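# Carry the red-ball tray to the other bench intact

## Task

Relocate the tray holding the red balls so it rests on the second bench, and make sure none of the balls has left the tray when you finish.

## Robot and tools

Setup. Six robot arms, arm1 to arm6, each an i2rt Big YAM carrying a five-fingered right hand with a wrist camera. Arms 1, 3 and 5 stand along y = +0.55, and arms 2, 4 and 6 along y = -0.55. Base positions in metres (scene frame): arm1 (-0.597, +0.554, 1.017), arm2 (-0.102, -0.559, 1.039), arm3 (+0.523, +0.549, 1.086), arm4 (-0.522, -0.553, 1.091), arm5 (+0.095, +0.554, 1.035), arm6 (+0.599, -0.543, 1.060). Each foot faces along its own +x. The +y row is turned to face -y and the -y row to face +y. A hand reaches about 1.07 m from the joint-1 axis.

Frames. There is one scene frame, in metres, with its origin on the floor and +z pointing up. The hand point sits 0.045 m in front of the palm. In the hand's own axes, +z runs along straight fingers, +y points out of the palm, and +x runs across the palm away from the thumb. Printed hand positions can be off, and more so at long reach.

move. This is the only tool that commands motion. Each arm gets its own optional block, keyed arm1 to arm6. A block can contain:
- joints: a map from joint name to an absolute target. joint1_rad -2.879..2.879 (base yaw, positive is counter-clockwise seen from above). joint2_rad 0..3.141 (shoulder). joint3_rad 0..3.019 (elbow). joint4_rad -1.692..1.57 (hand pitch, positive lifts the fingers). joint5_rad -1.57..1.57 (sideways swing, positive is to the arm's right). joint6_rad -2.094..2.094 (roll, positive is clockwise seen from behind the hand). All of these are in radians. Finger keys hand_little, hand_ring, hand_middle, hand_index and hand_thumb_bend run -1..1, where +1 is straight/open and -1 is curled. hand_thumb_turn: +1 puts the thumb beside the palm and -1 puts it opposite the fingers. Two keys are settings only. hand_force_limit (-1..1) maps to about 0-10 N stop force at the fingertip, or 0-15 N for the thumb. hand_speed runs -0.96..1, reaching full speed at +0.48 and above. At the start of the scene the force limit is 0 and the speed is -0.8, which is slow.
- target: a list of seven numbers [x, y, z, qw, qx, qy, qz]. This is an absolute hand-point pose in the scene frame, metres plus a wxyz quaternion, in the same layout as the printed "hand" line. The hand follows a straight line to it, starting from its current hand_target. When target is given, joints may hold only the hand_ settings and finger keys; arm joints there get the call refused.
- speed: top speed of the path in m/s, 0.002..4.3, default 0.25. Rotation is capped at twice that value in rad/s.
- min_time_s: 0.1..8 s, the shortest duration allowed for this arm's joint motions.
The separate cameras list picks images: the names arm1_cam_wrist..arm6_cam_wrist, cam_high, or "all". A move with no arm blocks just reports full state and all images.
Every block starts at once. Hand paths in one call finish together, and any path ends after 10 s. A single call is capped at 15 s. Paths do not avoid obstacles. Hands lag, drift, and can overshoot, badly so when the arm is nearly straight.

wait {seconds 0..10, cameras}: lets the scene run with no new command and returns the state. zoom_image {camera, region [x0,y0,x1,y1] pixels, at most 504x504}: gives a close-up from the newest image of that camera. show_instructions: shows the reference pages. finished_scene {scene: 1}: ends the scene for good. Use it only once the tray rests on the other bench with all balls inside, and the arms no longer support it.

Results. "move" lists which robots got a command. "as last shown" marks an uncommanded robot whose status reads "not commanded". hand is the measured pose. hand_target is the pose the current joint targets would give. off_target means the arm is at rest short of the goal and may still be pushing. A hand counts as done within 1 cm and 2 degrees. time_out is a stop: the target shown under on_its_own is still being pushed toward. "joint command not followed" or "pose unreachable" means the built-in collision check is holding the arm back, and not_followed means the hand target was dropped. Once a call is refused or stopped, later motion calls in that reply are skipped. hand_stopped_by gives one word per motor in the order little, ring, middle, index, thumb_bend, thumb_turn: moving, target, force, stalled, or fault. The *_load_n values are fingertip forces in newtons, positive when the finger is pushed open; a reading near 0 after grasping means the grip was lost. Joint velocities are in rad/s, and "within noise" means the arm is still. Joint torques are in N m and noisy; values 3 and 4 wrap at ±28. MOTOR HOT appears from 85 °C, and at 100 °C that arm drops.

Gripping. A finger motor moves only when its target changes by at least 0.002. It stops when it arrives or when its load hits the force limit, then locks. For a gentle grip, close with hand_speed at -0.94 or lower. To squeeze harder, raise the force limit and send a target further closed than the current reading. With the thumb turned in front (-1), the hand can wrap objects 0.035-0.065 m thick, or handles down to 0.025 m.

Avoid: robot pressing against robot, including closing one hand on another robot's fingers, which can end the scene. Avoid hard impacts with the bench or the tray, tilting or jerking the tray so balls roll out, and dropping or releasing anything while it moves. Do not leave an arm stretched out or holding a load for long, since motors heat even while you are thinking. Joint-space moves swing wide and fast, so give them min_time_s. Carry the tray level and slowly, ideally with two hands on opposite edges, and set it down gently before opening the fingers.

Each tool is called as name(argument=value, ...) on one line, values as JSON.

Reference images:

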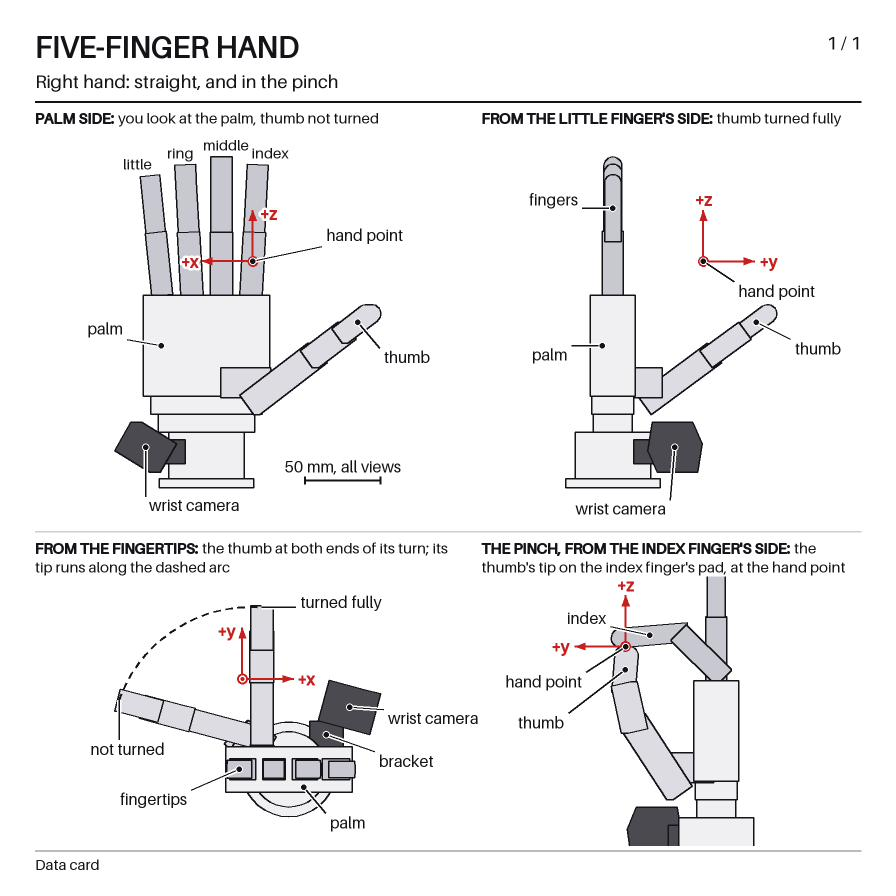

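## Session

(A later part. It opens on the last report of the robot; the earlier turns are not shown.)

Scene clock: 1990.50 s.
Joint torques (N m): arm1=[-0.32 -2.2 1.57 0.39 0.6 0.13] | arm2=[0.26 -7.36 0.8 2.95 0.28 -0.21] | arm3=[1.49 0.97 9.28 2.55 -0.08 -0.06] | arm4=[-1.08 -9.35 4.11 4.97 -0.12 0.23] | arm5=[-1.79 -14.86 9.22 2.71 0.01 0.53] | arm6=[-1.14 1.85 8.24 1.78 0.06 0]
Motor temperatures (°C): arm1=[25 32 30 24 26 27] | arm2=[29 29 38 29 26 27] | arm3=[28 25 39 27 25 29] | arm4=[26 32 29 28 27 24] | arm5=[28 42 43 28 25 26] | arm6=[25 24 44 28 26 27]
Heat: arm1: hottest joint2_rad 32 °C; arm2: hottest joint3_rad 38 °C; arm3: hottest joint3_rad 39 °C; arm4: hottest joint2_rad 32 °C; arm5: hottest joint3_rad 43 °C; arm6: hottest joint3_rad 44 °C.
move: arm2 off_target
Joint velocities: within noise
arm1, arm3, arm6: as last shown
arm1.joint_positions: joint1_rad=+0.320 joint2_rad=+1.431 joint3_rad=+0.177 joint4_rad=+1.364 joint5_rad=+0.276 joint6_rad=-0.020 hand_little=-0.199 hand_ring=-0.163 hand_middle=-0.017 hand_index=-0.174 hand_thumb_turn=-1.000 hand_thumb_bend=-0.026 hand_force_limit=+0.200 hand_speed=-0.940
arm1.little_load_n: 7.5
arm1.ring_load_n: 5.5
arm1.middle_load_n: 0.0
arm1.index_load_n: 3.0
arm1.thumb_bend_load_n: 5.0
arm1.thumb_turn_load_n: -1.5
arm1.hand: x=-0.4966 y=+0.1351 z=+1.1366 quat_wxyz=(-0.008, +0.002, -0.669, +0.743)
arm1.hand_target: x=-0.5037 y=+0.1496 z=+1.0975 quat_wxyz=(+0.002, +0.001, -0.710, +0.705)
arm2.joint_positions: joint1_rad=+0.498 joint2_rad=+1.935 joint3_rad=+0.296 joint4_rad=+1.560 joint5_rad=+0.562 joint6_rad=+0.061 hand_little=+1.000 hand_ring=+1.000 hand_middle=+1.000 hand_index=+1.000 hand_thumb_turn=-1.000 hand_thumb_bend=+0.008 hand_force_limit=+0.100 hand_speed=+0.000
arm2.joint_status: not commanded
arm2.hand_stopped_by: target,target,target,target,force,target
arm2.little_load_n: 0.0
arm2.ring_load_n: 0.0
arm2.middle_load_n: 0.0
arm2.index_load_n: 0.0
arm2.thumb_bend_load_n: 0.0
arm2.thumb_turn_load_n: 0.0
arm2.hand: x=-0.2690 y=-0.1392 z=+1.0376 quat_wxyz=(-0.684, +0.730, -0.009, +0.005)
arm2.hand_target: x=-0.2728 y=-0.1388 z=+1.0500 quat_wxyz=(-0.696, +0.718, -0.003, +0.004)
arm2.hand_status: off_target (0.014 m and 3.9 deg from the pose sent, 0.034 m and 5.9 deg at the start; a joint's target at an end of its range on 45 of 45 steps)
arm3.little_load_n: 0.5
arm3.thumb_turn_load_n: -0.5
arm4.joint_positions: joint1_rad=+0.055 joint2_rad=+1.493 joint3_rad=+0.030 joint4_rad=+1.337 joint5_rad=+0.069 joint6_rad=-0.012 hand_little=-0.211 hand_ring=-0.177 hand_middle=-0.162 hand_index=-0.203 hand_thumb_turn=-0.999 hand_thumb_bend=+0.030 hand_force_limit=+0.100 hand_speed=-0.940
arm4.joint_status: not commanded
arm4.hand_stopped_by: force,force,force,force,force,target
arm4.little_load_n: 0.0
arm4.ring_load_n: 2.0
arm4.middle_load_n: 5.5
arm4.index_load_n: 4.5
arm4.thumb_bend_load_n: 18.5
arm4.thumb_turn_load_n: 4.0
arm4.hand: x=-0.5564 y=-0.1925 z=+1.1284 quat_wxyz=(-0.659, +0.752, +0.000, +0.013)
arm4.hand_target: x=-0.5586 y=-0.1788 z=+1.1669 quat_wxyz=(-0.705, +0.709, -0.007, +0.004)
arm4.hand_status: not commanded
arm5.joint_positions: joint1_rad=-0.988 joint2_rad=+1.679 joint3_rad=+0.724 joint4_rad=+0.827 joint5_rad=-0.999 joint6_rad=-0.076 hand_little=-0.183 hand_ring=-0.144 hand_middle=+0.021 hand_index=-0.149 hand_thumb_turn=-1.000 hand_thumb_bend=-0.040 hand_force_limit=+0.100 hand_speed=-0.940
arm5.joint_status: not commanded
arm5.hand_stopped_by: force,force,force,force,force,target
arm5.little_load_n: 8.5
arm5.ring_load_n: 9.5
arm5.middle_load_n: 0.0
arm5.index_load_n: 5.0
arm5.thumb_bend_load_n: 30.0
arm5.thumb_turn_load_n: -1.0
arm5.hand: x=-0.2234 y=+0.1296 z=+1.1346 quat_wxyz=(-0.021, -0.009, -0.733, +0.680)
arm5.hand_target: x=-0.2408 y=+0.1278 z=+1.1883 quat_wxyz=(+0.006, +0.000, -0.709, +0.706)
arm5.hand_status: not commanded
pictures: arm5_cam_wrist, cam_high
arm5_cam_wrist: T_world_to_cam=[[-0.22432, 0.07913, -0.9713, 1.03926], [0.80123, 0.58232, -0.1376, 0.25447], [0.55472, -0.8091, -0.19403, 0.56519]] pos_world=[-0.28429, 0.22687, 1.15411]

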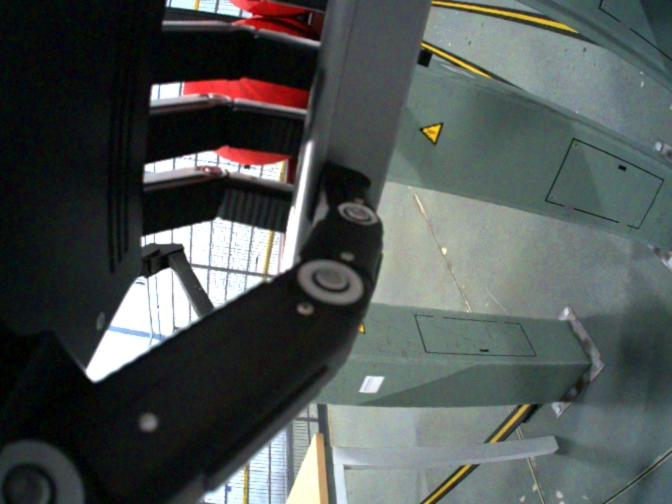

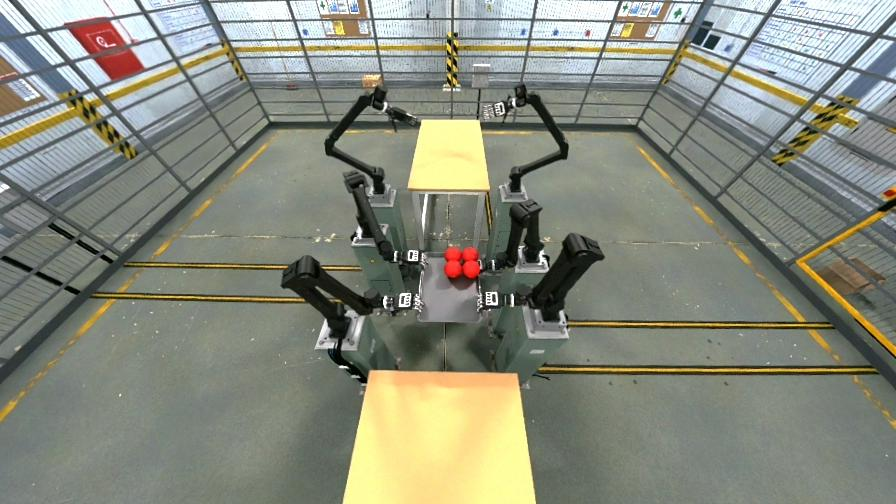

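move(arm2={"target": [-0.275, -0.14, 1.075, 0.7071, -0.7071, 0, 0], "speed": 0.03}, arm1={"target": [-0.5021, 0.1420, 1.115, 0, 0, -0.7071, 0.7071], "speed": 0.03}, cameras=["cam_high", "arm1_cam_wrist"])

zoom_image(camera="cam_high", region=[370, 190, 530, 330])

Scene clock: 1999.90 s.
Joint torques (N m): arm1=[-0.79 -4.6 3.88 1.03 0.26 -0.04] | arm2=[0.09 -7.77 1.47 2.29 0.11 -0.35] | arm3=[1.49 0.44 9.32 2.47 -0.08 0] | arm4=[-1.38 -7.94 4.26 4.98 -0.1 0.23] | arm5=[-1.96 -14.68 9.24 2.66 -0.06 0.34] | arm6=[-1.14 1.85 8.24 1.8 0.06 0]
Motor temperatures (°C): arm1=[25 32 30 24 26 27] | arm2=[29 29 37 29 26 27] | arm3=[28 25 39 27 25 29] | arm4=[26 32 30 28 27 24] | arm5=[28 42 43 28 25 26] | arm6=[25 24 44 28 26 27]
Heat: arm1: hottest joint2_rad 32 °C; arm2: hottest joint3_rad 37 °C; arm3: hottest joint3_rad 39 °C; arm4: hottest joint2_rad 32 °C; arm5: hottest joint3_rad 43 °C; arm6: hottest joint3_rad 44 °C.
move: arm1 off_target; arm2 off_target
Joint velocities: within noise
arm1.joint_positions: joint1_rad=+0.320 joint2_rad=+1.362 joint3_rad=+0.182 joint4_rad=+1.237 joint5_rad=+0.277 joint6_rad=+0.003 hand_little=-0.200 hand_ring=-0.163 hand_middle=-0.017 hand_index=-0.173 hand_thumb_turn=-1.000 hand_thumb_bend=-0.025 hand_force_limit=+0.200 hand_speed=-0.940
arm1.joint_status: not commanded
arm1.hand_stopped_by: force,force,force,force,force,target
arm1.little_load_n: 3.5
arm1.ring_load_n: 4.5
arm1.middle_load_n: 2.5
arm1.index_load_n: 8.5
arm1.thumb_bend_load_n: 9.5
arm1.thumb_turn_load_n: -1.0
arm1.hand: x=-0.4962 y=+0.1372 z=+1.1325 quat_wxyz=(-0.011, -0.001, -0.688, +0.725)
arm1.hand_target: x=-0.5017 y=+0.1427 z=+1.1157 quat_wxyz=(-0.003, -0.003, -0.707, +0.708)
arm1.hand_status: off_target (0.019 m and 3.3 deg from the pose sent, 0.023 m and 6.1 deg at the start)
arm2.joint_positions: joint1_rad=+0.506 joint2_rad=+1.860 joint3_rad=+0.279 joint4_rad=+1.541 joint5_rad=+0.561 joint6_rad=+0.057 hand_little=+1.000 hand_ring=+1.000 hand_middle=+1.000 hand_index=+1.000 hand_thumb_turn=-1.000 hand_thumb_bend=+0.008 hand_force_limit=+0.100 hand_speed=+0.000
arm2.joint_status: not commanded
arm2.hand_stopped_by: target,target,target,target,force,target
arm2.little_load_n: 0.0
arm2.ring_load_n: 0.0
arm2.middle_load_n: 0.0
arm2.index_load_n: 0.0
arm2.thumb_bend_load_n: 0.0
arm2.thumb_turn_load_n: 0.0
arm2.hand: x=-0.2725 y=-0.1408 z=+1.0601 quat_wxyz=(-0.696, +0.718, -0.010, -0.004)
arm2.hand_target: x=-0.2763 y=-0.1403 z=+1.0738 quat_wxyz=(-0.707, +0.708, +0.002, -0.001)
arm2.hand_status: off_target (0.015 m and 2.3 deg from the pose sent, 0.038 m and 3.9 deg at the start)
arm3, arm4, arm5, arm6: as last shown
arm3.little_load_n: 0.0
arm3.thumb_turn_load_n: 0.0
arm4.joint_positions: joint1_rad=+0.058 joint2_rad=+1.477 joint3_rad=+0.032 joint4_rad=+1.338 joint5_rad=+0.060 joint6_rad=-0.012 hand_little=-0.211 hand_ring=-0.177 hand_middle=-0.162 hand_index=-0.203 hand_thumb_turn=-1.000 hand_thumb_bend=+0.030 hand_force_limit=+0.100 hand_speed=-0.940
arm4.ring_load_n: 2.5
arm4.middle_load_n: 5.0
arm4.index_load_n: 5.5
arm4.thumb_bend_load_n: 15.0
arm4.thumb_turn_load_n: 3.0
arm4.hand: x=-0.5594 y=-0.1907 z=+1.1345 quat_wxyz=(-0.666, +0.746, +0.004, +0.008)
arm4.hand_target: x=-0.5615 y=-0.1784 z=+1.1678 quat_wxyz=(-0.706, +0.708, -0.003, +0.000)
arm5.joint_positions: joint1_rad=-0.988 joint2_rad=+1.669 joint3_rad=+0.724 joint4_rad=+0.827 joint5_rad=-0.998 joint6_rad=-0.056 hand_little=-0.183 hand_ring=-0.144 hand_middle=+0.021 hand_index=-0.149 hand_thumb_turn=-1.000 hand_thumb_bend=-0.040 hand_force_limit=+0.100 hand_speed=-0.940
arm5.little_load_n: 3.0
arm5.ring_load_n: 8.0
arm5.middle_load_n: 2.5
arm5.index_load_n: 8.5
arm5.thumb_bend_load_n: 32.5
arm5.hand: x=-0.2228 y=+0.1294 z=+1.1404 quat_wxyz=(-0.024, -0.014, -0.731, +0.682)
arm5.hand_target: x=-0.2411 y=+0.1277 z=+1.1886 quat_wxyz=(+0.007, +0.000, -0.709, +0.706)
arm6.thumb_turn_load_n: -0.5
pictures: arm1_cam_wrist, cam_high
arm1_cam_wrist: T_world_to_cam=[[-0.21785, -0.00917, -0.97594, 0.99506], [0.87762, 0.43563, -0.2, 0.61296], [0.42698, -0.90008, -0.08686, 0.54898]] pos_world=[-0.55558, 0.23622, 1.1414]

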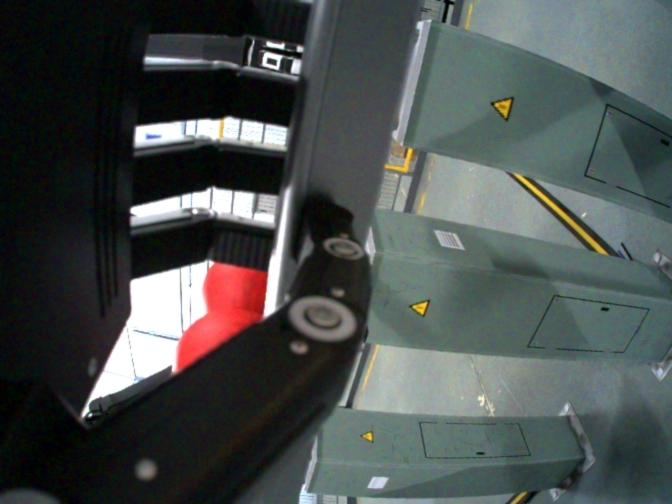

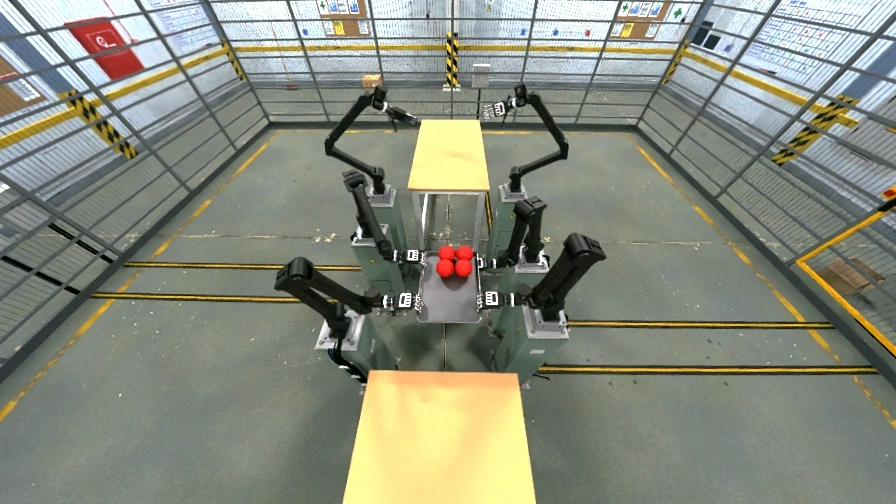

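Scaled by 3.150.

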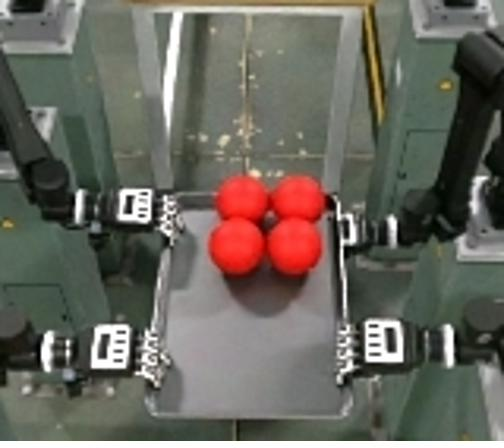

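move(arm1={"target": [-0.4421, 0.1420, 1.130, 0, 0, -0.7071, 0.7071], "speed": 0.04}, arm4={"target": [-0.5006, -0.1790, 1.168, -0.7071, 0.7071, 0, 0], "speed": 0.04}, arm2={"target": [-0.215, -0.14, 1.074, 0.7071, -0.7071, 0, 0], "speed": 0.04}, arm5={"target": [-0.1799, 0.1272, 1.180, 0.004, 0.001, -0.707, 0.707], "speed": 0.04}, cameras=["cam_high", "arm4_cam_wrist", "arm5_cam_wrist"])

zoom_image(camera="cam_high", region=[370, 180, 530, 320])

Scene clock: 2030.83 s.
Joint torques (N m): arm1=[0.38 -6.36 5.35 1.37 0.64 -0.05] | arm2=[-1.49 -6.01 1.1 3.26 0 -0.09] | arm3=[1.67 1.14 9.36 2.66 -0.15 -0.09] | arm4=[-2.2 -5.89 4.26 5.18 -0.23 0.26] | arm5=[0.32 -11.81 7.68 3.97 0.02 0.4] | arm6=[-1.14 1.79 8.24 1.8 0.06 0]
Motor temperatures (°C): arm1=[25 32 31 24 26 27] | arm2=[29 30 35 29 26 27] | arm3=[28 25 39 27 25 29] | arm4=[26 32 29 29 27 24] | arm5=[28 42 42 28 25 25] | arm6=[25 24 44 28 26 27]
Heat: arm1: hottest joint2_rad 32 °C; arm2: hottest joint3_rad 35 °C; arm3: hottest joint3_rad 39 °C; arm4: hottest joint2_rad 32 °C; arm5: hottest joint2_rad 42 °C; arm6: hottest joint3_rad 44 °C.
move: arm1 done; arm2 off_target; arm4 off_target; arm5 off_target
Joint velocities: within noise
arm1.joint_positions: joint1_rad=+0.527 joint2_rad=+1.352 joint3_rad=+0.242 joint4_rad=+1.130 joint5_rad=+0.500 joint6_rad=-0.014 hand_little=-0.200 hand_ring=-0.163 hand_middle=-0.016 hand_index=-0.173 hand_thumb_turn=-1.000 hand_thumb_bend=-0.023 hand_force_limit=+0.200 hand_speed=-0.940
arm1.joint_status: not commanded
arm1.hand_stopped_by: force,force,force,force,force,target
arm1.little_load_n: 5.0
arm1.ring_load_n: 6.5
arm1.middle_load_n: 5.0
arm1.index_load_n: 6.5
arm1.thumb_bend_load_n: 17.0
arm1.thumb_turn_load_n: -1.0
arm1.hand: x=-0.4469 y=+0.1388 z=+1.1320 quat_wxyz=(+0.003, +0.002, -0.702, +0.712)
arm1.hand_target: x=-0.4472 y=+0.1410 z=+1.1289 quat_wxyz=(+0.008, +0.001, -0.707, +0.707)
arm1.hand_status: done (0.006 m and 0.9 deg from the pose sent, 0.054 m and 3.3 deg at the start)
arm2.joint_positions: joint1_rad=+0.315 joint2_rad=+1.820 joint3_rad=+0.214 joint4_rad=+1.554 joint5_rad=+0.354 joint6_rad=+0.035 hand_little=+1.000 hand_ring=+1.000 hand_middle=+1.000 hand_index=+1.000 hand_thumb_turn=-1.000 hand_thumb_bend=+0.008 hand_force_limit=+0.100 hand_speed=+0.000
arm2.joint_status: not commanded
arm2.hand_stopped_by: target,target,target,target,force,target
arm2.little_load_n: 0.0
arm2.ring_load_n: 0.0
arm2.middle_load_n: 0.0
arm2.index_load_n: 0.0
arm2.thumb_bend_load_n: 0.0
arm2.thumb_turn_load_n: 0.0
arm2.hand: x=-0.2212 y=-0.1418 z=+1.0637 quat_wxyz=(-0.690, +0.723, +0.002, -0.004)
arm2.hand_target: x=-0.2165 y=-0.1394 z=+1.0751 quat_wxyz=(-0.703, +0.711, -0.001, -0.001)
arm2.hand_status: off_target (0.012 m and 2.7 deg from the pose sent, 0.059 m and 2.3 deg at the start; a joint's target at an end of its range on 45 of 65 steps)
arm3.joint_positions: joint1_rad=+0.060 joint2_rad=+0.645 joint3_rad=+1.351 joint4_rad=-1.208 joint5_rad=-0.095 joint6_rad=-1.018 hand_little=+1.000 hand_ring=+1.000 hand_middle=+1.000 hand_index=+1.000 hand_thumb_turn=+1.000 hand_thumb_bend=+1.000 hand_force_limit=+0.000 hand_speed=-0.800
arm3.joint_status: not commanded
arm3.hand_stopped_by: target,target,target,target,target,target
arm3.little_load_n: 0.0
arm3.ring_load_n: 0.0
arm3.middle_load_n: 0.0
arm3.index_load_n: 0.0
arm3.thumb_bend_load_n: 0.0
arm3.thumb_turn_load_n: 0.0
arm3.hand: x=+0.5279 y=+0.2895 z=+1.5665 quat_wxyz=(+0.190, +0.472, -0.717, +0.476)
arm3.hand_target: x=+0.5278 y=+0.2899 z=+1.5768 quat_wxyz=(+0.195, +0.469, -0.712, +0.484)
arm3.hand_status: not commanded
arm4.joint_positions: joint1_rad=-0.250 joint2_rad=+1.474 joint3_rad=+0.050 joint4_rad=+1.340 joint5_rad=-0.262 joint6_rad=-0.012 hand_little=-0.211 hand_ring=-0.177 hand_middle=-0.162 hand_index=-0.203 hand_thumb_turn=-1.000 hand_thumb_bend=+0.029 hand_force_limit=+0.100 hand_speed=-0.940
arm4.joint_status: not commanded
arm4.hand_stopped_by: force,force,force,force,force,target
arm4.little_load_n: 1.0
arm4.ring_load_n: 2.5
arm4.middle_load_n: 3.0
arm4.index_load_n: 5.5
arm4.thumb_bend_load_n: 12.5
arm4.thumb_turn_load_n: 2.0
arm4.hand: x=-0.5085 y=-0.1877 z=+1.1431 quat_wxyz=(-0.676, +0.737, -0.001, -0.006)
arm4.hand_target: x=-0.5036 y=-0.1788 z=+1.1672 quat_wxyz=(-0.706, +0.708, -0.002, -0.002)
arm4.hand_status: off_target (0.028 m and 5.0 deg from the pose sent, 0.069 m and 6.5 deg at the start)
arm5.joint_positions: joint1_rad=-0.921 joint2_rad=+1.587 joint3_rad=+0.595 joint4_rad=+0.872 joint5_rad=-0.923 joint6_rad=-0.058 hand_little=-0.183 hand_ring=-0.144 hand_middle=+0.021 hand_index=-0.149 hand_thumb_turn=-1.000 hand_thumb_bend=-0.040 hand_force_limit=+0.100 hand_speed=-0.940
arm5.joint_status: not commanded
arm5.hand_stopped_by: force,force,force,force,force,target
arm5.little_load_n: 5.5
arm5.ring_load_n: 10.0
arm5.middle_load_n: 4.5
arm5.index_load_n: 4.5
arm5.thumb_bend_load_n: 40.0
arm5.thumb_turn_load_n: -0.5
arm5.hand: x=-0.1717 y=+0.1341 z=+1.1359 quat_wxyz=(-0.020, -0.015, -0.734, +0.679)
arm5.hand_target: x=-0.1789 y=+0.1277 z=+1.1785 quat_wxyz=(+0.003, +0.003, -0.708, +0.706)
arm5.hand_status: off_target (0.045 m and 5.6 deg from the pose sent, 0.058 m and 5.4 deg at the start)
arm6.joint_positions: joint1_rad=-0.234 joint2_rad=+0.617 joint3_rad=+1.415 joint4_rad=-1.189 joint5_rad=+0.058 joint6_rad=-1.321 hand_little=+1.000 hand_ring=+1.000 hand_middle=+1.000 hand_index=+1.000 hand_thumb_turn=+1.000 hand_thumb_bend=+1.000 hand_force_limit=+0.000 hand_speed=-0.800
arm6.joint_status: not commanded
arm6.hand_stopped_by: target,target,target,target,target,target
arm6.little_load_n: 0.0
arm6.ring_load_n: 0.0
arm6.middle_load_n: 0.0
arm6.index_load_n: 0.0
arm6.thumb_bend_load_n: 0.0
arm6.thumb_turn_load_n: 0.0
arm6.hand: x=+0.6998 y=-0.3152 z=+1.5986 quat_wxyz=(-0.386, +0.707, +0.432, +0.406)
arm6.hand_target: x=+0.6993 y=-0.3171 z=+1.6089 quat_wxyz=(-0.393, +0.702, +0.428, +0.413)
arm6.hand_status: not commanded
pictures: arm4_cam_wrist, arm5_cam_wrist, cam_high
arm4_cam_wrist: T_world_to_cam=[[0.25473, -0.01836, -0.96684, 1.23857], [-0.83579, -0.50706, -0.21057, -0.2778], [-0.48638, 0.86172, -0.1445, 0.19682]] pos_world=[-0.45195, -0.28773, 1.16744]
arm5_cam_wrist: T_world_to_cam=[[-0.21712, 0.08488, -0.97245, 1.05347], [0.80788, 0.57478, -0.13021, 0.20441], [0.54789, -0.8139, -0.19337, 0.53911]] pos_world=[-0.23179, 0.23187, 1.15531]

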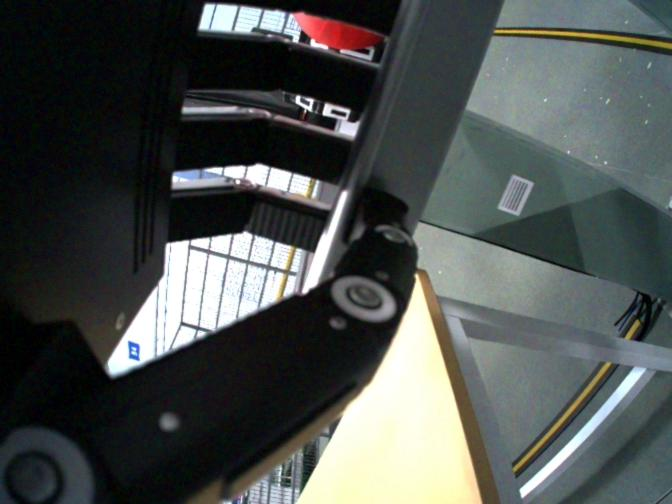

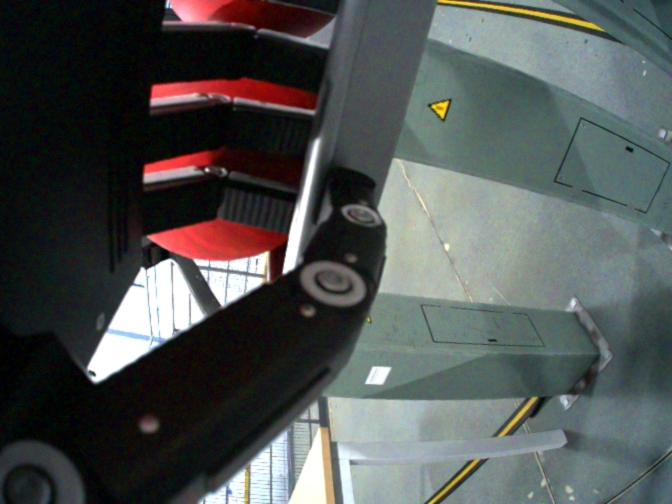

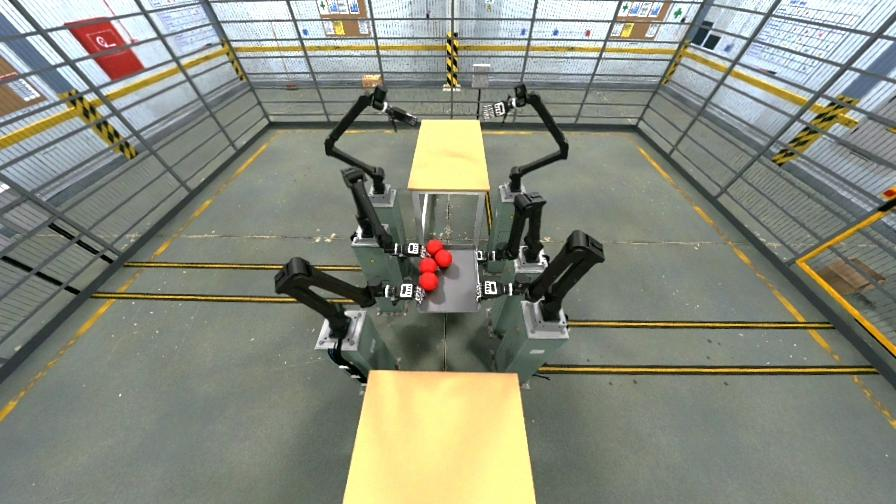

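Scaled by 3.150.

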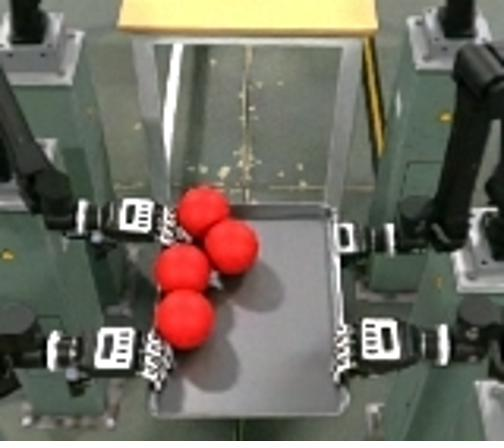

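move(arm1={"target": [-0.4472, 0.1410, 1.141, 0, 0, -0.7071, 0.7071], "speed": 0.02}, arm4={"target": [-0.5036, -0.1788, 1.154, -0.7071, 0.7071, 0, 0], "speed": 0.02}, arm2={"target": [-0.2165, -0.1394, 1.069, 0.7071, -0.7071, 0, 0], "speed": 0.02}, arm5={"target": [-0.1789, 0.1277, 1.189, 0.003, 0.003, -0.708, 0.706], "speed": 0.02}, cameras=["cam_high"])

zoom_image(camera="cam_high", region=[370, 180, 530, 320])

Scene clock: 2081.53 s.
Joint torques (N m): arm1=[-0.15 -6.3 6.37 1.76 0.07 0.02] | arm2=[-1.32 -4.66 1.47 3.28 0.12 -0.08] | arm3=[1.03 0.91 9.35 2.52 -0.1 -0.04] | arm4=[-1.96 -5.71 3 4.7 -0.05 0.2] | arm5=[-0.5 -12.16 8.72 2.18 -0.03 0.36] | arm6=[-1.14 1.79 8.24 1.78 0.07 0]
Motor temperatures (°C): arm1=[25 32 31 24 26 27] | arm2=[29 29 34 29 26 27] | arm3=[28 25 39 27 25 29] | arm4=[26 31 29 29 27 24] | arm5=[28 40 41 28 25 25] | arm6=[25 24 44 28 26 27]
Heat: arm1: hottest joint2_rad 32 °C; arm2: hottest joint3_rad 34 °C; arm3: hottest joint3_rad 39 °C; arm4: hottest joint2_rad 31 °C; arm5: hottest joint3_rad 41 °C; arm6: hottest joint3_rad 44 °C.
move: arm1 done; arm2 off_target; arm4 off_target; arm5 off_target
Joint velocities: within noise
arm1.joint_positions: joint1_rad=+0.530 joint2_rad=+1.294 joint3_rad=+0.243 joint4_rad=+1.051 joint5_rad=+0.495 joint6_rad=+0.002 hand_little=-0.200 hand_ring=-0.163 hand_middle=-0.016 hand_index=-0.173 hand_thumb_turn=-1.000 hand_thumb_bend=-0.023 hand_force_limit=+0.200 hand_speed=-0.940
arm1.joint_status: not commanded
arm1.hand_stopped_by: force,force,force,force,force,target
arm1.little_load_n: 1.5
arm1.ring_load_n: 4.0
arm1.middle_load_n: 4.0
arm1.index_load_n: 8.0
arm1.thumb_bend_load_n: 15.5
arm1.thumb_turn_load_n: 0.0
arm1.hand: x=-0.4454 y=+0.1423 z=+1.1369 quat_wxyz=(-0.002, +0.003, -0.708, +0.706)
arm1.hand_target: x=-0.4452 y=+0.1413 z=+1.1414 quat_wxyz=(-0.005, -0.002, -0.707, +0.707)
arm1.hand_status: done (0.005 m and 0.4 deg from the pose sent, 0.009 m and 0.9 deg at the start)
arm2.joint_positions: joint1_rad=+0.315 joint2_rad=+1.820 joint3_rad=+0.214 joint4_rad=+1.554 joint5_rad=+0.354 joint6_rad=+0.035 hand_little=+1.000 hand_ring=+1.000 hand_middle=+1.000 hand_index=+1.000 hand_thumb_turn=-1.000 hand_thumb_bend=+0.008 hand_force_limit=+0.100 hand_speed=+0.000
arm2.joint_status: not commanded
arm2.hand_stopped_by: target,target,target,target,force,target
arm2.little_load_n: 0.0
arm2.ring_load_n: 0.0
arm2.middle_load_n: 0.0
arm2.index_load_n: 0.0
arm2.thumb_bend_load_n: 0.5
arm2.thumb_turn_load_n: 0.0
arm2.hand: x=-0.2212 y=-0.1418 z=+1.0637 quat_wxyz=(-0.690, +0.723, +0.002, -0.004)
arm2.hand_target: x=-0.2167 y=-0.1392 z=+1.0694 quat_wxyz=(-0.699, +0.715, +0.000, +0.001)
arm2.hand_status: off_target (0.007 m and 2.7 deg from the pose sent, 0.007 m and 2.7 deg at the start; a joint's target at an end of its range on 41 of 41 steps)
arm3, arm6: as last shown
arm4.joint_positions: joint1_rad=-0.250 joint2_rad=+1.606 joint3_rad=+0.053 joint4_rad=+1.493 joint5_rad=-0.272 joint6_rad=-0.012 hand_little=-0.211 hand_ring=-0.177 hand_middle=-0.162 hand_index=-0.203 hand_thumb_turn=-1.000 hand_thumb_bend=+0.028 hand_force_limit=+0.100 hand_speed=-0.940
arm4.joint_status: not commanded
arm4.hand_stopped_by: force,force,force,force,force,target
arm4.little_load_n: 0.0
arm4.ring_load_n: 0.5
arm4.middle_load_n: 3.0
arm4.index_load_n: 7.0
arm4.thumb_bend_load_n: 12.0
arm4.thumb_turn_load_n: 2.5
arm4.hand: x=-0.5095 y=-0.1850 z=+1.1377 quat_wxyz=(-0.685, +0.729, +0.005, -0.007)
arm4.hand_target: x=-0.5053 y=-0.1788 z=+1.1539 quat_wxyz=(-0.706, +0.708, +0.003, -0.003)
arm4.hand_status: off_target (0.018 m and 3.7 deg from the pose sent, 0.015 m and 5.0 deg at the start; a joint's target at an end of its range on 14 of 41 steps)
arm5.joint_positions: joint1_rad=-0.922 joint2_rad=+1.563 joint3_rad=+0.589 joint4_rad=+0.872 joint5_rad=-0.921 joint6_rad=-0.058 hand_little=-0.183 hand_ring=-0.144 hand_middle=+0.021 hand_index=-0.149 hand_thumb_turn=-1.000 hand_thumb_bend=-0.040 hand_force_limit=+0.100 hand_speed=-0.940
arm5.joint_status: not commanded
arm5.hand_stopped_by: force,force,force,force,force,target
arm5.little_load_n: 2.0
arm5.ring_load_n: 6.5
arm5.middle_load_n: 1.0
arm5.index_load_n: 6.0
arm5.thumb_bend_load_n: 31.5
arm5.thumb_turn_load_n: -0.5
arm5.hand: x=-0.1712 y=+0.1356 z=+1.1445 quat_wxyz=(-0.014, -0.011, -0.730, +0.683)
arm5.hand_target: x=-0.1791 y=+0.1282 z=+1.1881 quat_wxyz=(+0.004, +0.003, -0.708, +0.706)
arm5.hand_status: off_target (0.046 m and 4.4 deg from the pose sent, 0.054 m and 5.5 deg at the start)

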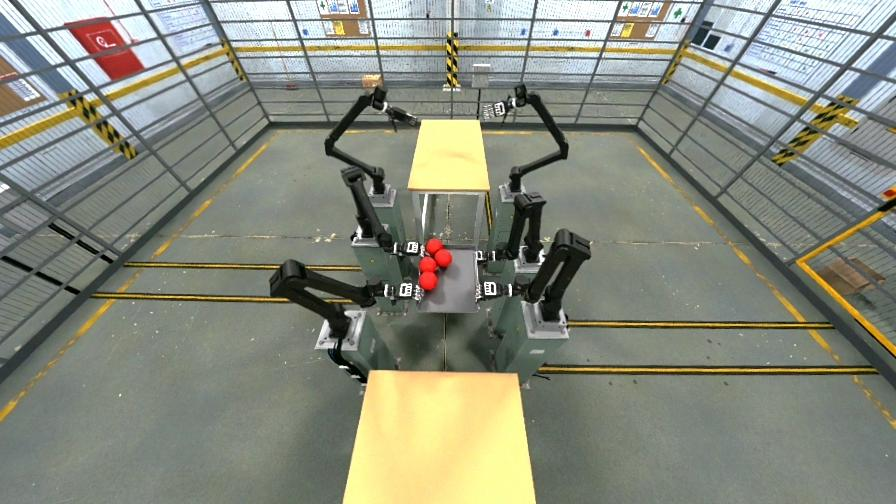

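Scaled by 3.150.

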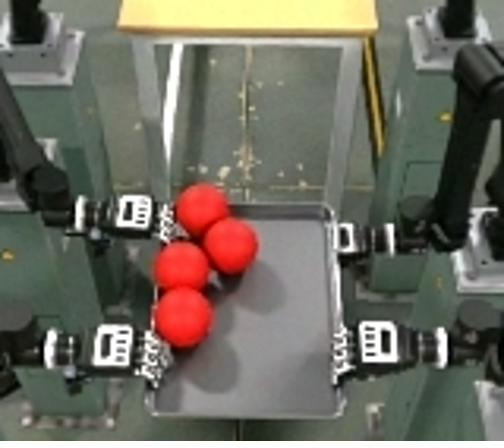

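move(arm1={"target": [-0.4452, 0.1413, 1.146, 0, 0, -0.7071, 0.7071], "speed": 0.02}, arm4={"target": [-0.5036, -0.1788, 1.136, -0.7071, 0.7071, 0, 0], "speed": 0.02}, arm2={"target": [-0.2165, -0.1394, 1.052, 0.7071, -0.7071, 0, 0], "speed": 0.02}, arm5={"target": [-0.1789, 0.1277, 1.196, 0.003, 0.003, -0.708, 0.706], "speed": 0.02}, cameras=["cam_high"])

zoom_image(camera="cam_high", region=[370, 180, 530, 320])

Scene clock: 2090.67 s.
Joint torques (N m): arm1=[0.44 -6.71 7.09 1.8 0.38 -0.07] | arm2=[-0.97 -3.72 2.06 3.28 0.22 0] | arm3=[1.14 1.03 9.26 2.65 -0.08 -0.01] | arm4=[-1.79 -6.24 2.36 4.45 0.29 0.11] | arm5=[0.32 -11.75 9.63 2.14 -0.06 0.4] | arm6=[-1.14 1.85 8.24 1.78 0.06 0]
Motor temperatures (°C): arm1=[25 32 31 24 26 27] | arm2=[29 29 34 29 26 27] | arm3=[28 25 39 27 25 29] | arm4=[26 31 29 29 27 24] | arm5=[28 40 41 28 25 25] | arm6=[25 24 44 28 26 27]
Heat: arm1: hottest joint2_rad 32 °C; arm2: hottest joint3_rad 34 °C; arm3: hottest joint3_rad 39 °C; arm4: hottest joint2_rad 31 °C; arm5: hottest joint3_rad 41 °C; arm6: hottest joint3_rad 44 °C.
move: arm1 done; arm2 off_target; arm4 off_target; arm5 off_target
Joint velocities: within noise
arm1.joint_positions: joint1_rad=+0.531 joint2_rad=+1.270 joint3_rad=+0.243 joint4_rad=+1.016 joint5_rad=+0.495 joint6_rad=+0.002 hand_little=-0.200 hand_ring=-0.163 hand_middle=-0.017 hand_index=-0.173 hand_thumb_turn=-1.000 hand_thumb_bend=-0.023 hand_force_limit=+0.200 hand_speed=-0.940
arm1.joint_status: not commanded
arm1.hand_stopped_by: force,force,force,force,force,target
arm1.little_load_n: 1.5
arm1.ring_load_n: 3.5
arm1.middle_load_n: 0.0
arm1.index_load_n: 8.5
arm1.thumb_bend_load_n: 11.5
arm1.thumb_turn_load_n: 0.0
arm1.hand: x=-0.4457 y=+0.1442 z=+1.1378 quat_wxyz=(-0.001, +0.005, -0.711, +0.703)
arm1.hand_target: x=-0.4446 y=+0.1415 z=+1.1463 quat_wxyz=(-0.001, +0.001, -0.707, +0.708)
arm1.hand_status: done (0.009 m and 0.9 deg from the pose sent, 0.009 m and 0.4 deg at the start)
arm2.joint_positions: joint1_rad=+0.314 joint2_rad=+1.857 joint3_rad=+0.214 joint4_rad=+1.554 joint5_rad=+0.354 joint6_rad=+0.035 hand_little=+1.000 hand_ring=+1.000 hand_middle=+1.000 hand_index=+1.000 hand_thumb_turn=-1.000 hand_thumb_bend=+0.008 hand_force_limit=+0.100 hand_speed=+0.000
arm2.joint_status: not commanded
arm2.hand_stopped_by: target,target,target,target,force,target
arm2.little_load_n: 0.0
arm2.ring_load_n: 0.0
arm2.middle_load_n: 0.0
arm2.index_load_n: 0.0
arm2.thumb_bend_load_n: 0.5
arm2.thumb_turn_load_n: 0.0
arm2.hand: x=-0.2189 y=-0.1454 z=+1.0487 quat_wxyz=(-0.678, +0.735, +0.006, +0.001)
arm2.hand_target: x=-0.2162 y=-0.1394 z=+1.0522 quat_wxyz=(-0.686, +0.728, +0.000, +0.004)
arm2.hand_status: off_target (0.007 m and 4.7 deg from the pose sent, 0.013 m and 2.7 deg at the start; a joint's target at an end of its range on 42 of 42 steps)
arm3, arm6: as last shown
arm4.joint_positions: joint1_rad=-0.250 joint2_rad=+1.660 joint3_rad=+0.067 joint4_rad=+1.499 joint5_rad=-0.272 joint6_rad=-0.016 hand_little=-0.211 hand_ring=-0.177 hand_middle=-0.162 hand_index=-0.203 hand_thumb_turn=-1.000 hand_thumb_bend=+0.028 hand_force_limit=+0.100 hand_speed=-0.940
arm4.joint_status: not commanded
arm4.hand_stopped_by: force,force,force,force,force,target
arm4.little_load_n: 0.5
arm4.ring_load_n: 2.0
arm4.middle_load_n: 6.5
arm4.index_load_n: 7.5
arm4.thumb_bend_load_n: 16.5
arm4.thumb_turn_load_n: 2.5
arm4.hand: x=-0.5088 y=-0.1830 z=+1.1244 quat_wxyz=(-0.673, +0.740, +0.003, -0.009)
arm4.hand_target: x=-0.5037 y=-0.1784 z=+1.1370 quat_wxyz=(-0.691, +0.723, +0.002, +0.000)
arm4.hand_status: off_target (0.013 m and 5.6 deg from the pose sent, 0.009 m and 3.7 deg at the start; a joint's target at an end of its range on 42 of 42 steps)
arm5.joint_positions: joint1_rad=-0.927 joint2_rad=+1.552 joint3_rad=+0.588 joint4_rad=+0.853 joint5_rad=-0.921 joint6_rad=-0.056 hand_little=-0.183 hand_ring=-0.144 hand_middle=+0.021 hand_index=-0.149 hand_thumb_turn=-1.000 hand_thumb_bend=-0.040 hand_force_limit=+0.100 hand_speed=-0.940
arm5.joint_status: not commanded
arm5.hand_stopped_by: force,force,force,force,force,target
arm5.little_load_n: 4.0
arm5.ring_load_n: 5.5
arm5.middle_load_n: 0.0
arm5.index_load_n: 2.0
arm5.thumb_bend_load_n: 25.5
arm5.thumb_turn_load_n: 0.0
arm5.hand: x=-0.1715 y=+0.1380 z=+1.1457 quat_wxyz=(-0.016, -0.016, -0.732, +0.681)
arm5.hand_target: x=-0.1798 y=+0.1292 z=+1.1940 quat_wxyz=(+0.003, +0.001, -0.708, +0.706)
arm5.hand_status: off_target (0.052 m and 5.0 deg from the pose sent, 0.053 m and 4.4 deg at the start)

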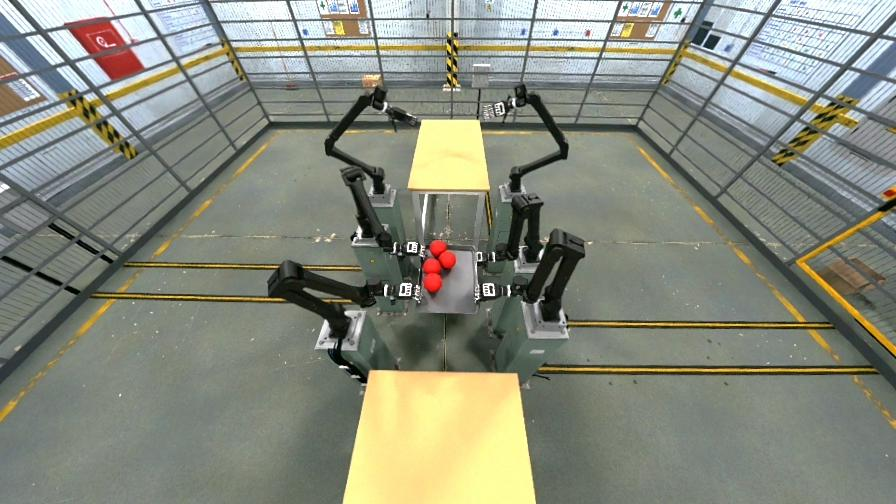

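Scaled by 3.150.

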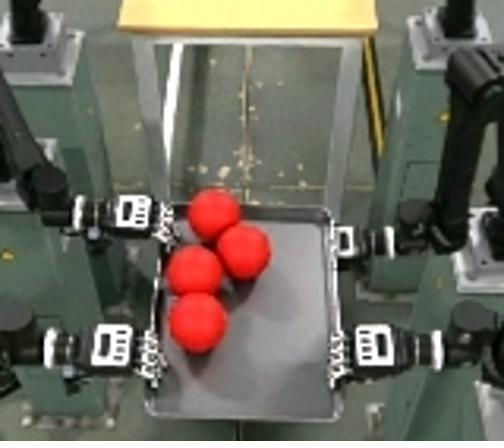

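move(arm1={"target": [-0.4452, 0.1413, 1.140, 0, 0, -0.7071, 0.7071], "speed": 0.02}, arm4={"target": [-0.5036, -0.1788, 1.128, -0.7071, 0.7071, 0, 0], "speed": 0.02}, arm2={"target": [-0.2165, -0.1394, 1.066, 0.7071, -0.7071, 0, 0], "speed": 0.02}, arm5={"target": [-0.1789, 0.1277, 1.204, 0.003, 0.003, -0.708, 0.706], "speed": 0.02}, cameras=["cam_high"])

zoom_image(camera="cam_high", region=[370, 180, 530, 320])

Scene clock: 2106.00 s.
Joint torques (N m): arm1=[0.21 -3.43 6.02 3.18 0.32 -0.07] | arm2=[-1.03 -6.89 1.32 3.3 0.11 -0.1] | arm3=[2.2 1.61 9.39 2.52 -0.11 -0.05] | arm4=[-1.85 -6.77 2.19 4.45 0 0.3] | arm5=[0.62 -12.28 10.51 1.89 -0.24 0.35] | arm6=[-1.14 1.85 8.24 1.8 0.06 0]
Motor temperatures (°C): arm1=[25 32 32 24 26 27] | arm2=[29 29 34 29 26 27] | arm3=[28 25 39 27 25 29] | arm4=[26 31 29 29 27 24] | arm5=[28 40 40 28 25 25] | arm6=[25 24 45 28 26 27]
Heat: arm1: hottest joint2_rad 32 °C; arm2: hottest joint3_rad 34 °C; arm3: hottest joint3_rad 39 °C; arm4: hottest joint2_rad 31 °C; arm5: hottest joint2_rad 40 °C; arm6: hottest joint3_rad 45 °C.
move: arm1 done; arm2 off_target; arm4 off_target; arm5 off_target
Joint velocities: within noise
arm1.joint_positions: joint1_rad=+0.531 joint2_rad=+1.270 joint3_rad=+0.249 joint4_rad=+1.022 joint5_rad=+0.497 joint6_rad=+0.002 hand_little=-0.200 hand_ring=-0.163 hand_middle=-0.017 hand_index=-0.173 hand_thumb_turn=-1.000 hand_thumb_bend=-0.025 hand_force_limit=+0.200 hand_speed=-0.940
arm1.joint_status: not commanded
arm1.hand_stopped_by: force,force,force,force,force,target
arm1.little_load_n: 2.0
arm1.ring_load_n: 2.0
arm1.middle_load_n: 0.0
arm1.index_load_n: 7.5
arm1.thumb_bend_load_n: 5.0
arm1.thumb_turn_load_n: 0.0
arm1.hand: x=-0.4447 y=+0.1418 z=+1.1422 quat_wxyz=(-0.002, +0.003, -0.707, +0.707)
arm1.hand_target: x=-0.4453 y=+0.1414 z=+1.1395 quat_wxyz=(+0.000, +0.000, -0.708, +0.707)
arm1.hand_status: done (0.002 m and 0.4 deg from the pose sent, 0.004 m and 0.9 deg at the start)
arm2.joint_positions: joint1_rad=+0.305 joint2_rad=+1.858 joint3_rad=+0.214 joint4_rad=+1.554 joint5_rad=+0.355 joint6_rad=+0.037 hand_little=+1.000 hand_ring=+1.000 hand_middle=+1.000 hand_index=+1.000 hand_thumb_turn=-1.000 hand_thumb_bend=+0.008 hand_force_limit=+0.100 hand_speed=+0.000
arm2.joint_status: not commanded
arm2.hand_stopped_by: target,target,target,target,force,target
arm2.little_load_n: 0.0
arm2.ring_load_n: 0.0
arm2.middle_load_n: 0.0
arm2.index_load_n: 0.0
arm2.thumb_bend_load_n: 0.0
arm2.thumb_turn_load_n: 0.0
arm2.hand: x=-0.2148 y=-0.1445 z=+1.0482 quat_wxyz=(-0.677, +0.736, +0.001, +0.005)
arm2.hand_target: x=-0.2133 y=-0.1382 z=+1.0661 quat_wxyz=(-0.696, +0.718, -0.003, +0.005)
arm2.hand_status: off_target (0.019 m and 4.7 deg from the pose sent, 0.018 m and 4.7 deg at the start; a joint's target at an end of its range on 60 of 60 steps)
arm3, arm6: as last shown
arm4.joint_positions: joint1_rad=-0.250 joint2_rad=+1.694 joint3_rad=+0.070 joint4_rad=+1.499 joint5_rad=-0.261 joint6_rad=-0.048 hand_little=-0.211 hand_ring=-0.177 hand_middle=-0.162 hand_index=-0.203 hand_thumb_turn=-1.000 hand_thumb_bend=+0.028 hand_force_limit=+0.100 hand_speed=-0.940
arm4.joint_status: not commanded
arm4.hand_stopped_by: force,force,force,force,force,target
arm4.little_load_n: 0.0
arm4.ring_load_n: 3.5
arm4.middle_load_n: 9.0
arm4.index_load_n: 4.5
arm4.thumb_bend_load_n: 23.5
arm4.thumb_turn_load_n: 1.5
arm4.hand: x=-0.5053 y=-0.1847 z=+1.1126 quat_wxyz=(-0.661, +0.750, +0.008, +0.002)
arm4.hand_target: x=-0.5021 y=-0.1789 z=+1.1280 quat_wxyz=(-0.682, +0.731, +0.002, +0.003)
arm4.hand_status: off_target (0.017 m and 7.2 deg from the pose sent, 0.008 m and 5.6 deg at the start; a joint's target at an end of its range on 60 of 60 steps)
arm5.joint_positions: joint1_rad=-0.921 joint2_rad=+1.515 joint3_rad=+0.588 joint4_rad=+0.832 joint5_rad=-0.915 joint6_rad=-0.052 hand_little=-0.183 hand_ring=-0.145 hand_middle=+0.021 hand_index=-0.149 hand_thumb_turn=-1.000 hand_thumb_bend=-0.045 hand_force_limit=+0.100 hand_speed=-0.940
arm5.joint_status: not commanded
arm5.hand_stopped_by: force,force,force,force,force,target
arm5.little_load_n: 3.5
arm5.ring_load_n: 2.5
arm5.middle_load_n: 0.0
arm5.index_load_n: 1.5
arm5.thumb_bend_load_n: 12.5
arm5.thumb_turn_load_n: 0.0
arm5.hand: x=-0.1689 y=+0.1370 z=+1.1585 quat_wxyz=(-0.013, -0.013, -0.729, +0.684)
arm5.hand_target: x=-0.1757 y=+0.1265 z=+1.2034 quat_wxyz=(+0.001, +0.006, -0.707, +0.707)
arm5.hand_status: off_target (0.048 m and 4.3 deg from the pose sent, 0.060 m and 5.0 deg at the start)

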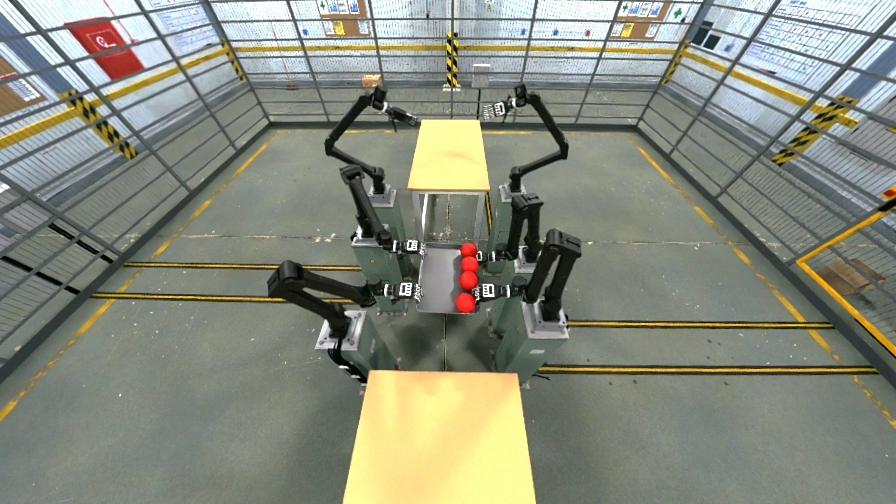

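Scaled by 3.150.

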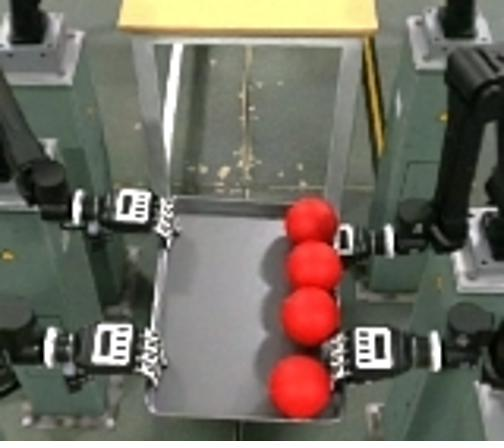

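move(arm5={"target": [-0.1757, 0.1265, 1.178, 0.003, 0.003, -0.708, 0.706], "speed": 0.02}, cameras=["cam_high"])

Scene clock: 2119.70 s.
Joint torques (N m): arm1=[0.03 -4.54 5.94 3.1 0.31 -0.08] | arm2=[-1.03 -6.83 1.5 3.28 0.1 -0.1] | arm3=[1.26 2.08 9.42 2.59 -0.09 -0.07] | arm4=[-1.85 -6.83 2.18 4.45 0 0.3] | arm5=[-0.15 -9.05 7.94 4.04 -0.04 0.21] | arm6=[-1.14 1.85 8.24 1.8 0.06 0]
Motor temperatures (°C): arm1=[25 32 32 24 26 27] | arm2=[29 29 34 29 26 27] | arm3=[28 25 39 27 25 29] | arm4=[26 31 29 29 27 24] | arm5=[28 40 40 28 25 25] | arm6=[25 24 45 28 26 27]
Heat: arm1: hottest joint2_rad 32 °C; arm2: hottest joint3_rad 34 °C; arm3: hottest joint3_rad 39 °C; arm4: hottest joint2_rad 31 °C; arm5: hottest joint2_rad 40 °C; arm6: hottest joint3_rad 45 °C.
move: arm5 off_target
Joint velocities: within noise
arm1, arm2, arm3, arm4, arm6: as last shown
arm1.joint_positions: joint1_rad=+0.528 joint2_rad=+1.276 joint3_rad=+0.249 joint4_rad=+1.022 joint5_rad=+0.497 joint6_rad=+0.002 hand_little=-0.200 hand_ring=-0.163 hand_middle=-0.017 hand_index=-0.173 hand_thumb_turn=-1.000 hand_thumb_bend=-0.025 hand_force_limit=+0.200 hand_speed=-0.940
arm1.little_load_n: 2.5
arm1.ring_load_n: 3.0
arm1.index_load_n: 8.0
arm1.thumb_bend_load_n: 6.5
arm1.thumb_turn_load_n: 0.5
arm1.hand: x=-0.4460 y=+0.1413 z=+1.1397 quat_wxyz=(+0.000, +0.003, -0.709, +0.705)
arm1.hand_target: x=-0.4465 y=+0.1409 z=+1.1399 quat_wxyz=(+0.001, -0.001, -0.707, +0.707)
arm2.joint_positions: joint1_rad=+0.311 joint2_rad=+1.858 joint3_rad=+0.211 joint4_rad=+1.554 joint5_rad=+0.355 joint6_rad=+0.037 hand_little=+1.000 hand_ring=+1.000 hand_middle=+1.000 hand_index=+1.000 hand_thumb_turn=-1.000 hand_thumb_bend=+0.008 hand_force_limit=+0.100 hand_speed=+0.000
arm2.little_load_n: -0.5
arm2.hand: x=-0.2169 y=-0.1465 z=+1.0475 quat_wxyz=(-0.676, +0.737, +0.004, +0.003)
arm2.hand_target: x=-0.2159 y=-0.1391 z=+1.0660 quat_wxyz=(-0.696, +0.718, -0.001, +0.003)
arm4.joint_positions: joint1_rad=-0.250 joint2_rad=+1.694 joint3_rad=+0.070 joint4_rad=+1.499 joint5_rad=-0.269 joint6_rad=-0.048 hand_little=-0.211 hand_ring=-0.177 hand_middle=-0.162 hand_index=-0.203 hand_thumb_turn=-1.000 hand_thumb_bend=+0.028 hand_force_limit=+0.100 hand_speed=-0.940
arm4.ring_load_n: 1.5
arm4.middle_load_n: 7.5
arm4.index_load_n: 5.0
arm4.thumb_bend_load_n: 23.0
arm4.thumb_turn_load_n: 2.5
arm4.hand: x=-0.5068 y=-0.1850 z=+1.1126 quat_wxyz=(-0.662, +0.750, +0.011, -0.001)
arm4.hand_target: x=-0.5036 y=-0.1791 z=+1.1282 quat_wxyz=(-0.682, +0.731, +0.004, +0.000)
arm5.joint_positions: joint1_rad=-0.922 joint2_rad=+1.537 joint3_rad=+0.588 joint4_rad=+0.864 joint5_rad=-0.914 joint6_rad=-0.042 hand_little=-0.183 hand_ring=-0.145 hand_middle=+0.021 hand_index=-0.149 hand_thumb_turn=-1.000 hand_thumb_bend=-0.045 hand_force_limit=+0.100 hand_speed=-0.940
arm5.joint_status: not commanded
arm5.hand_stopped_by: force,force,force,force,force,target
arm5.little_load_n: 2.5
arm5.ring_load_n: 2.5
arm5.middle_load_n: 0.0
arm5.index_load_n: 2.0
arm5.thumb_bend_load_n: 12.5
arm5.thumb_turn_load_n: 0.0
arm5.hand: x=-0.1712 y=+0.1359 z=+1.1545 quat_wxyz=(-0.012, -0.014, -0.727, +0.687)
arm5.hand_target: x=-0.1758 y=+0.1273 z=+1.1778 quat_wxyz=(+0.003, +0.002, -0.709, +0.706)
arm5.hand_status: off_target (0.026 m and 4.1 deg from the pose sent, 0.023 m and 4.3 deg at the start)

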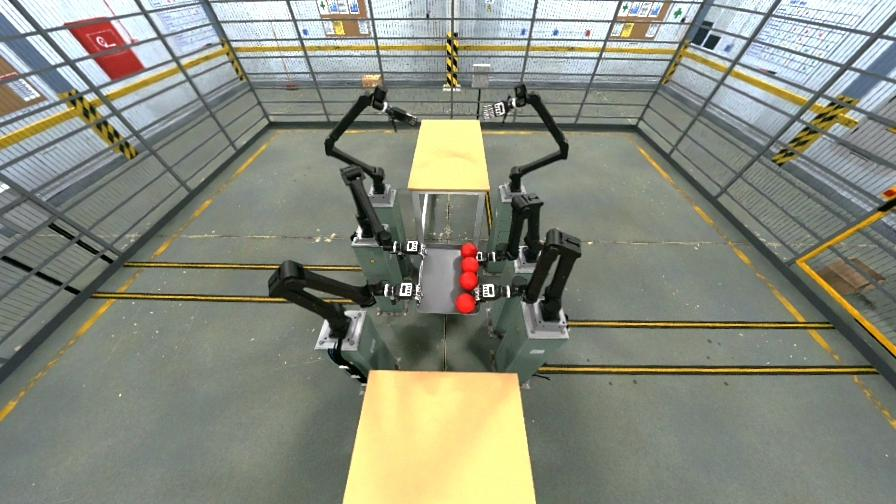

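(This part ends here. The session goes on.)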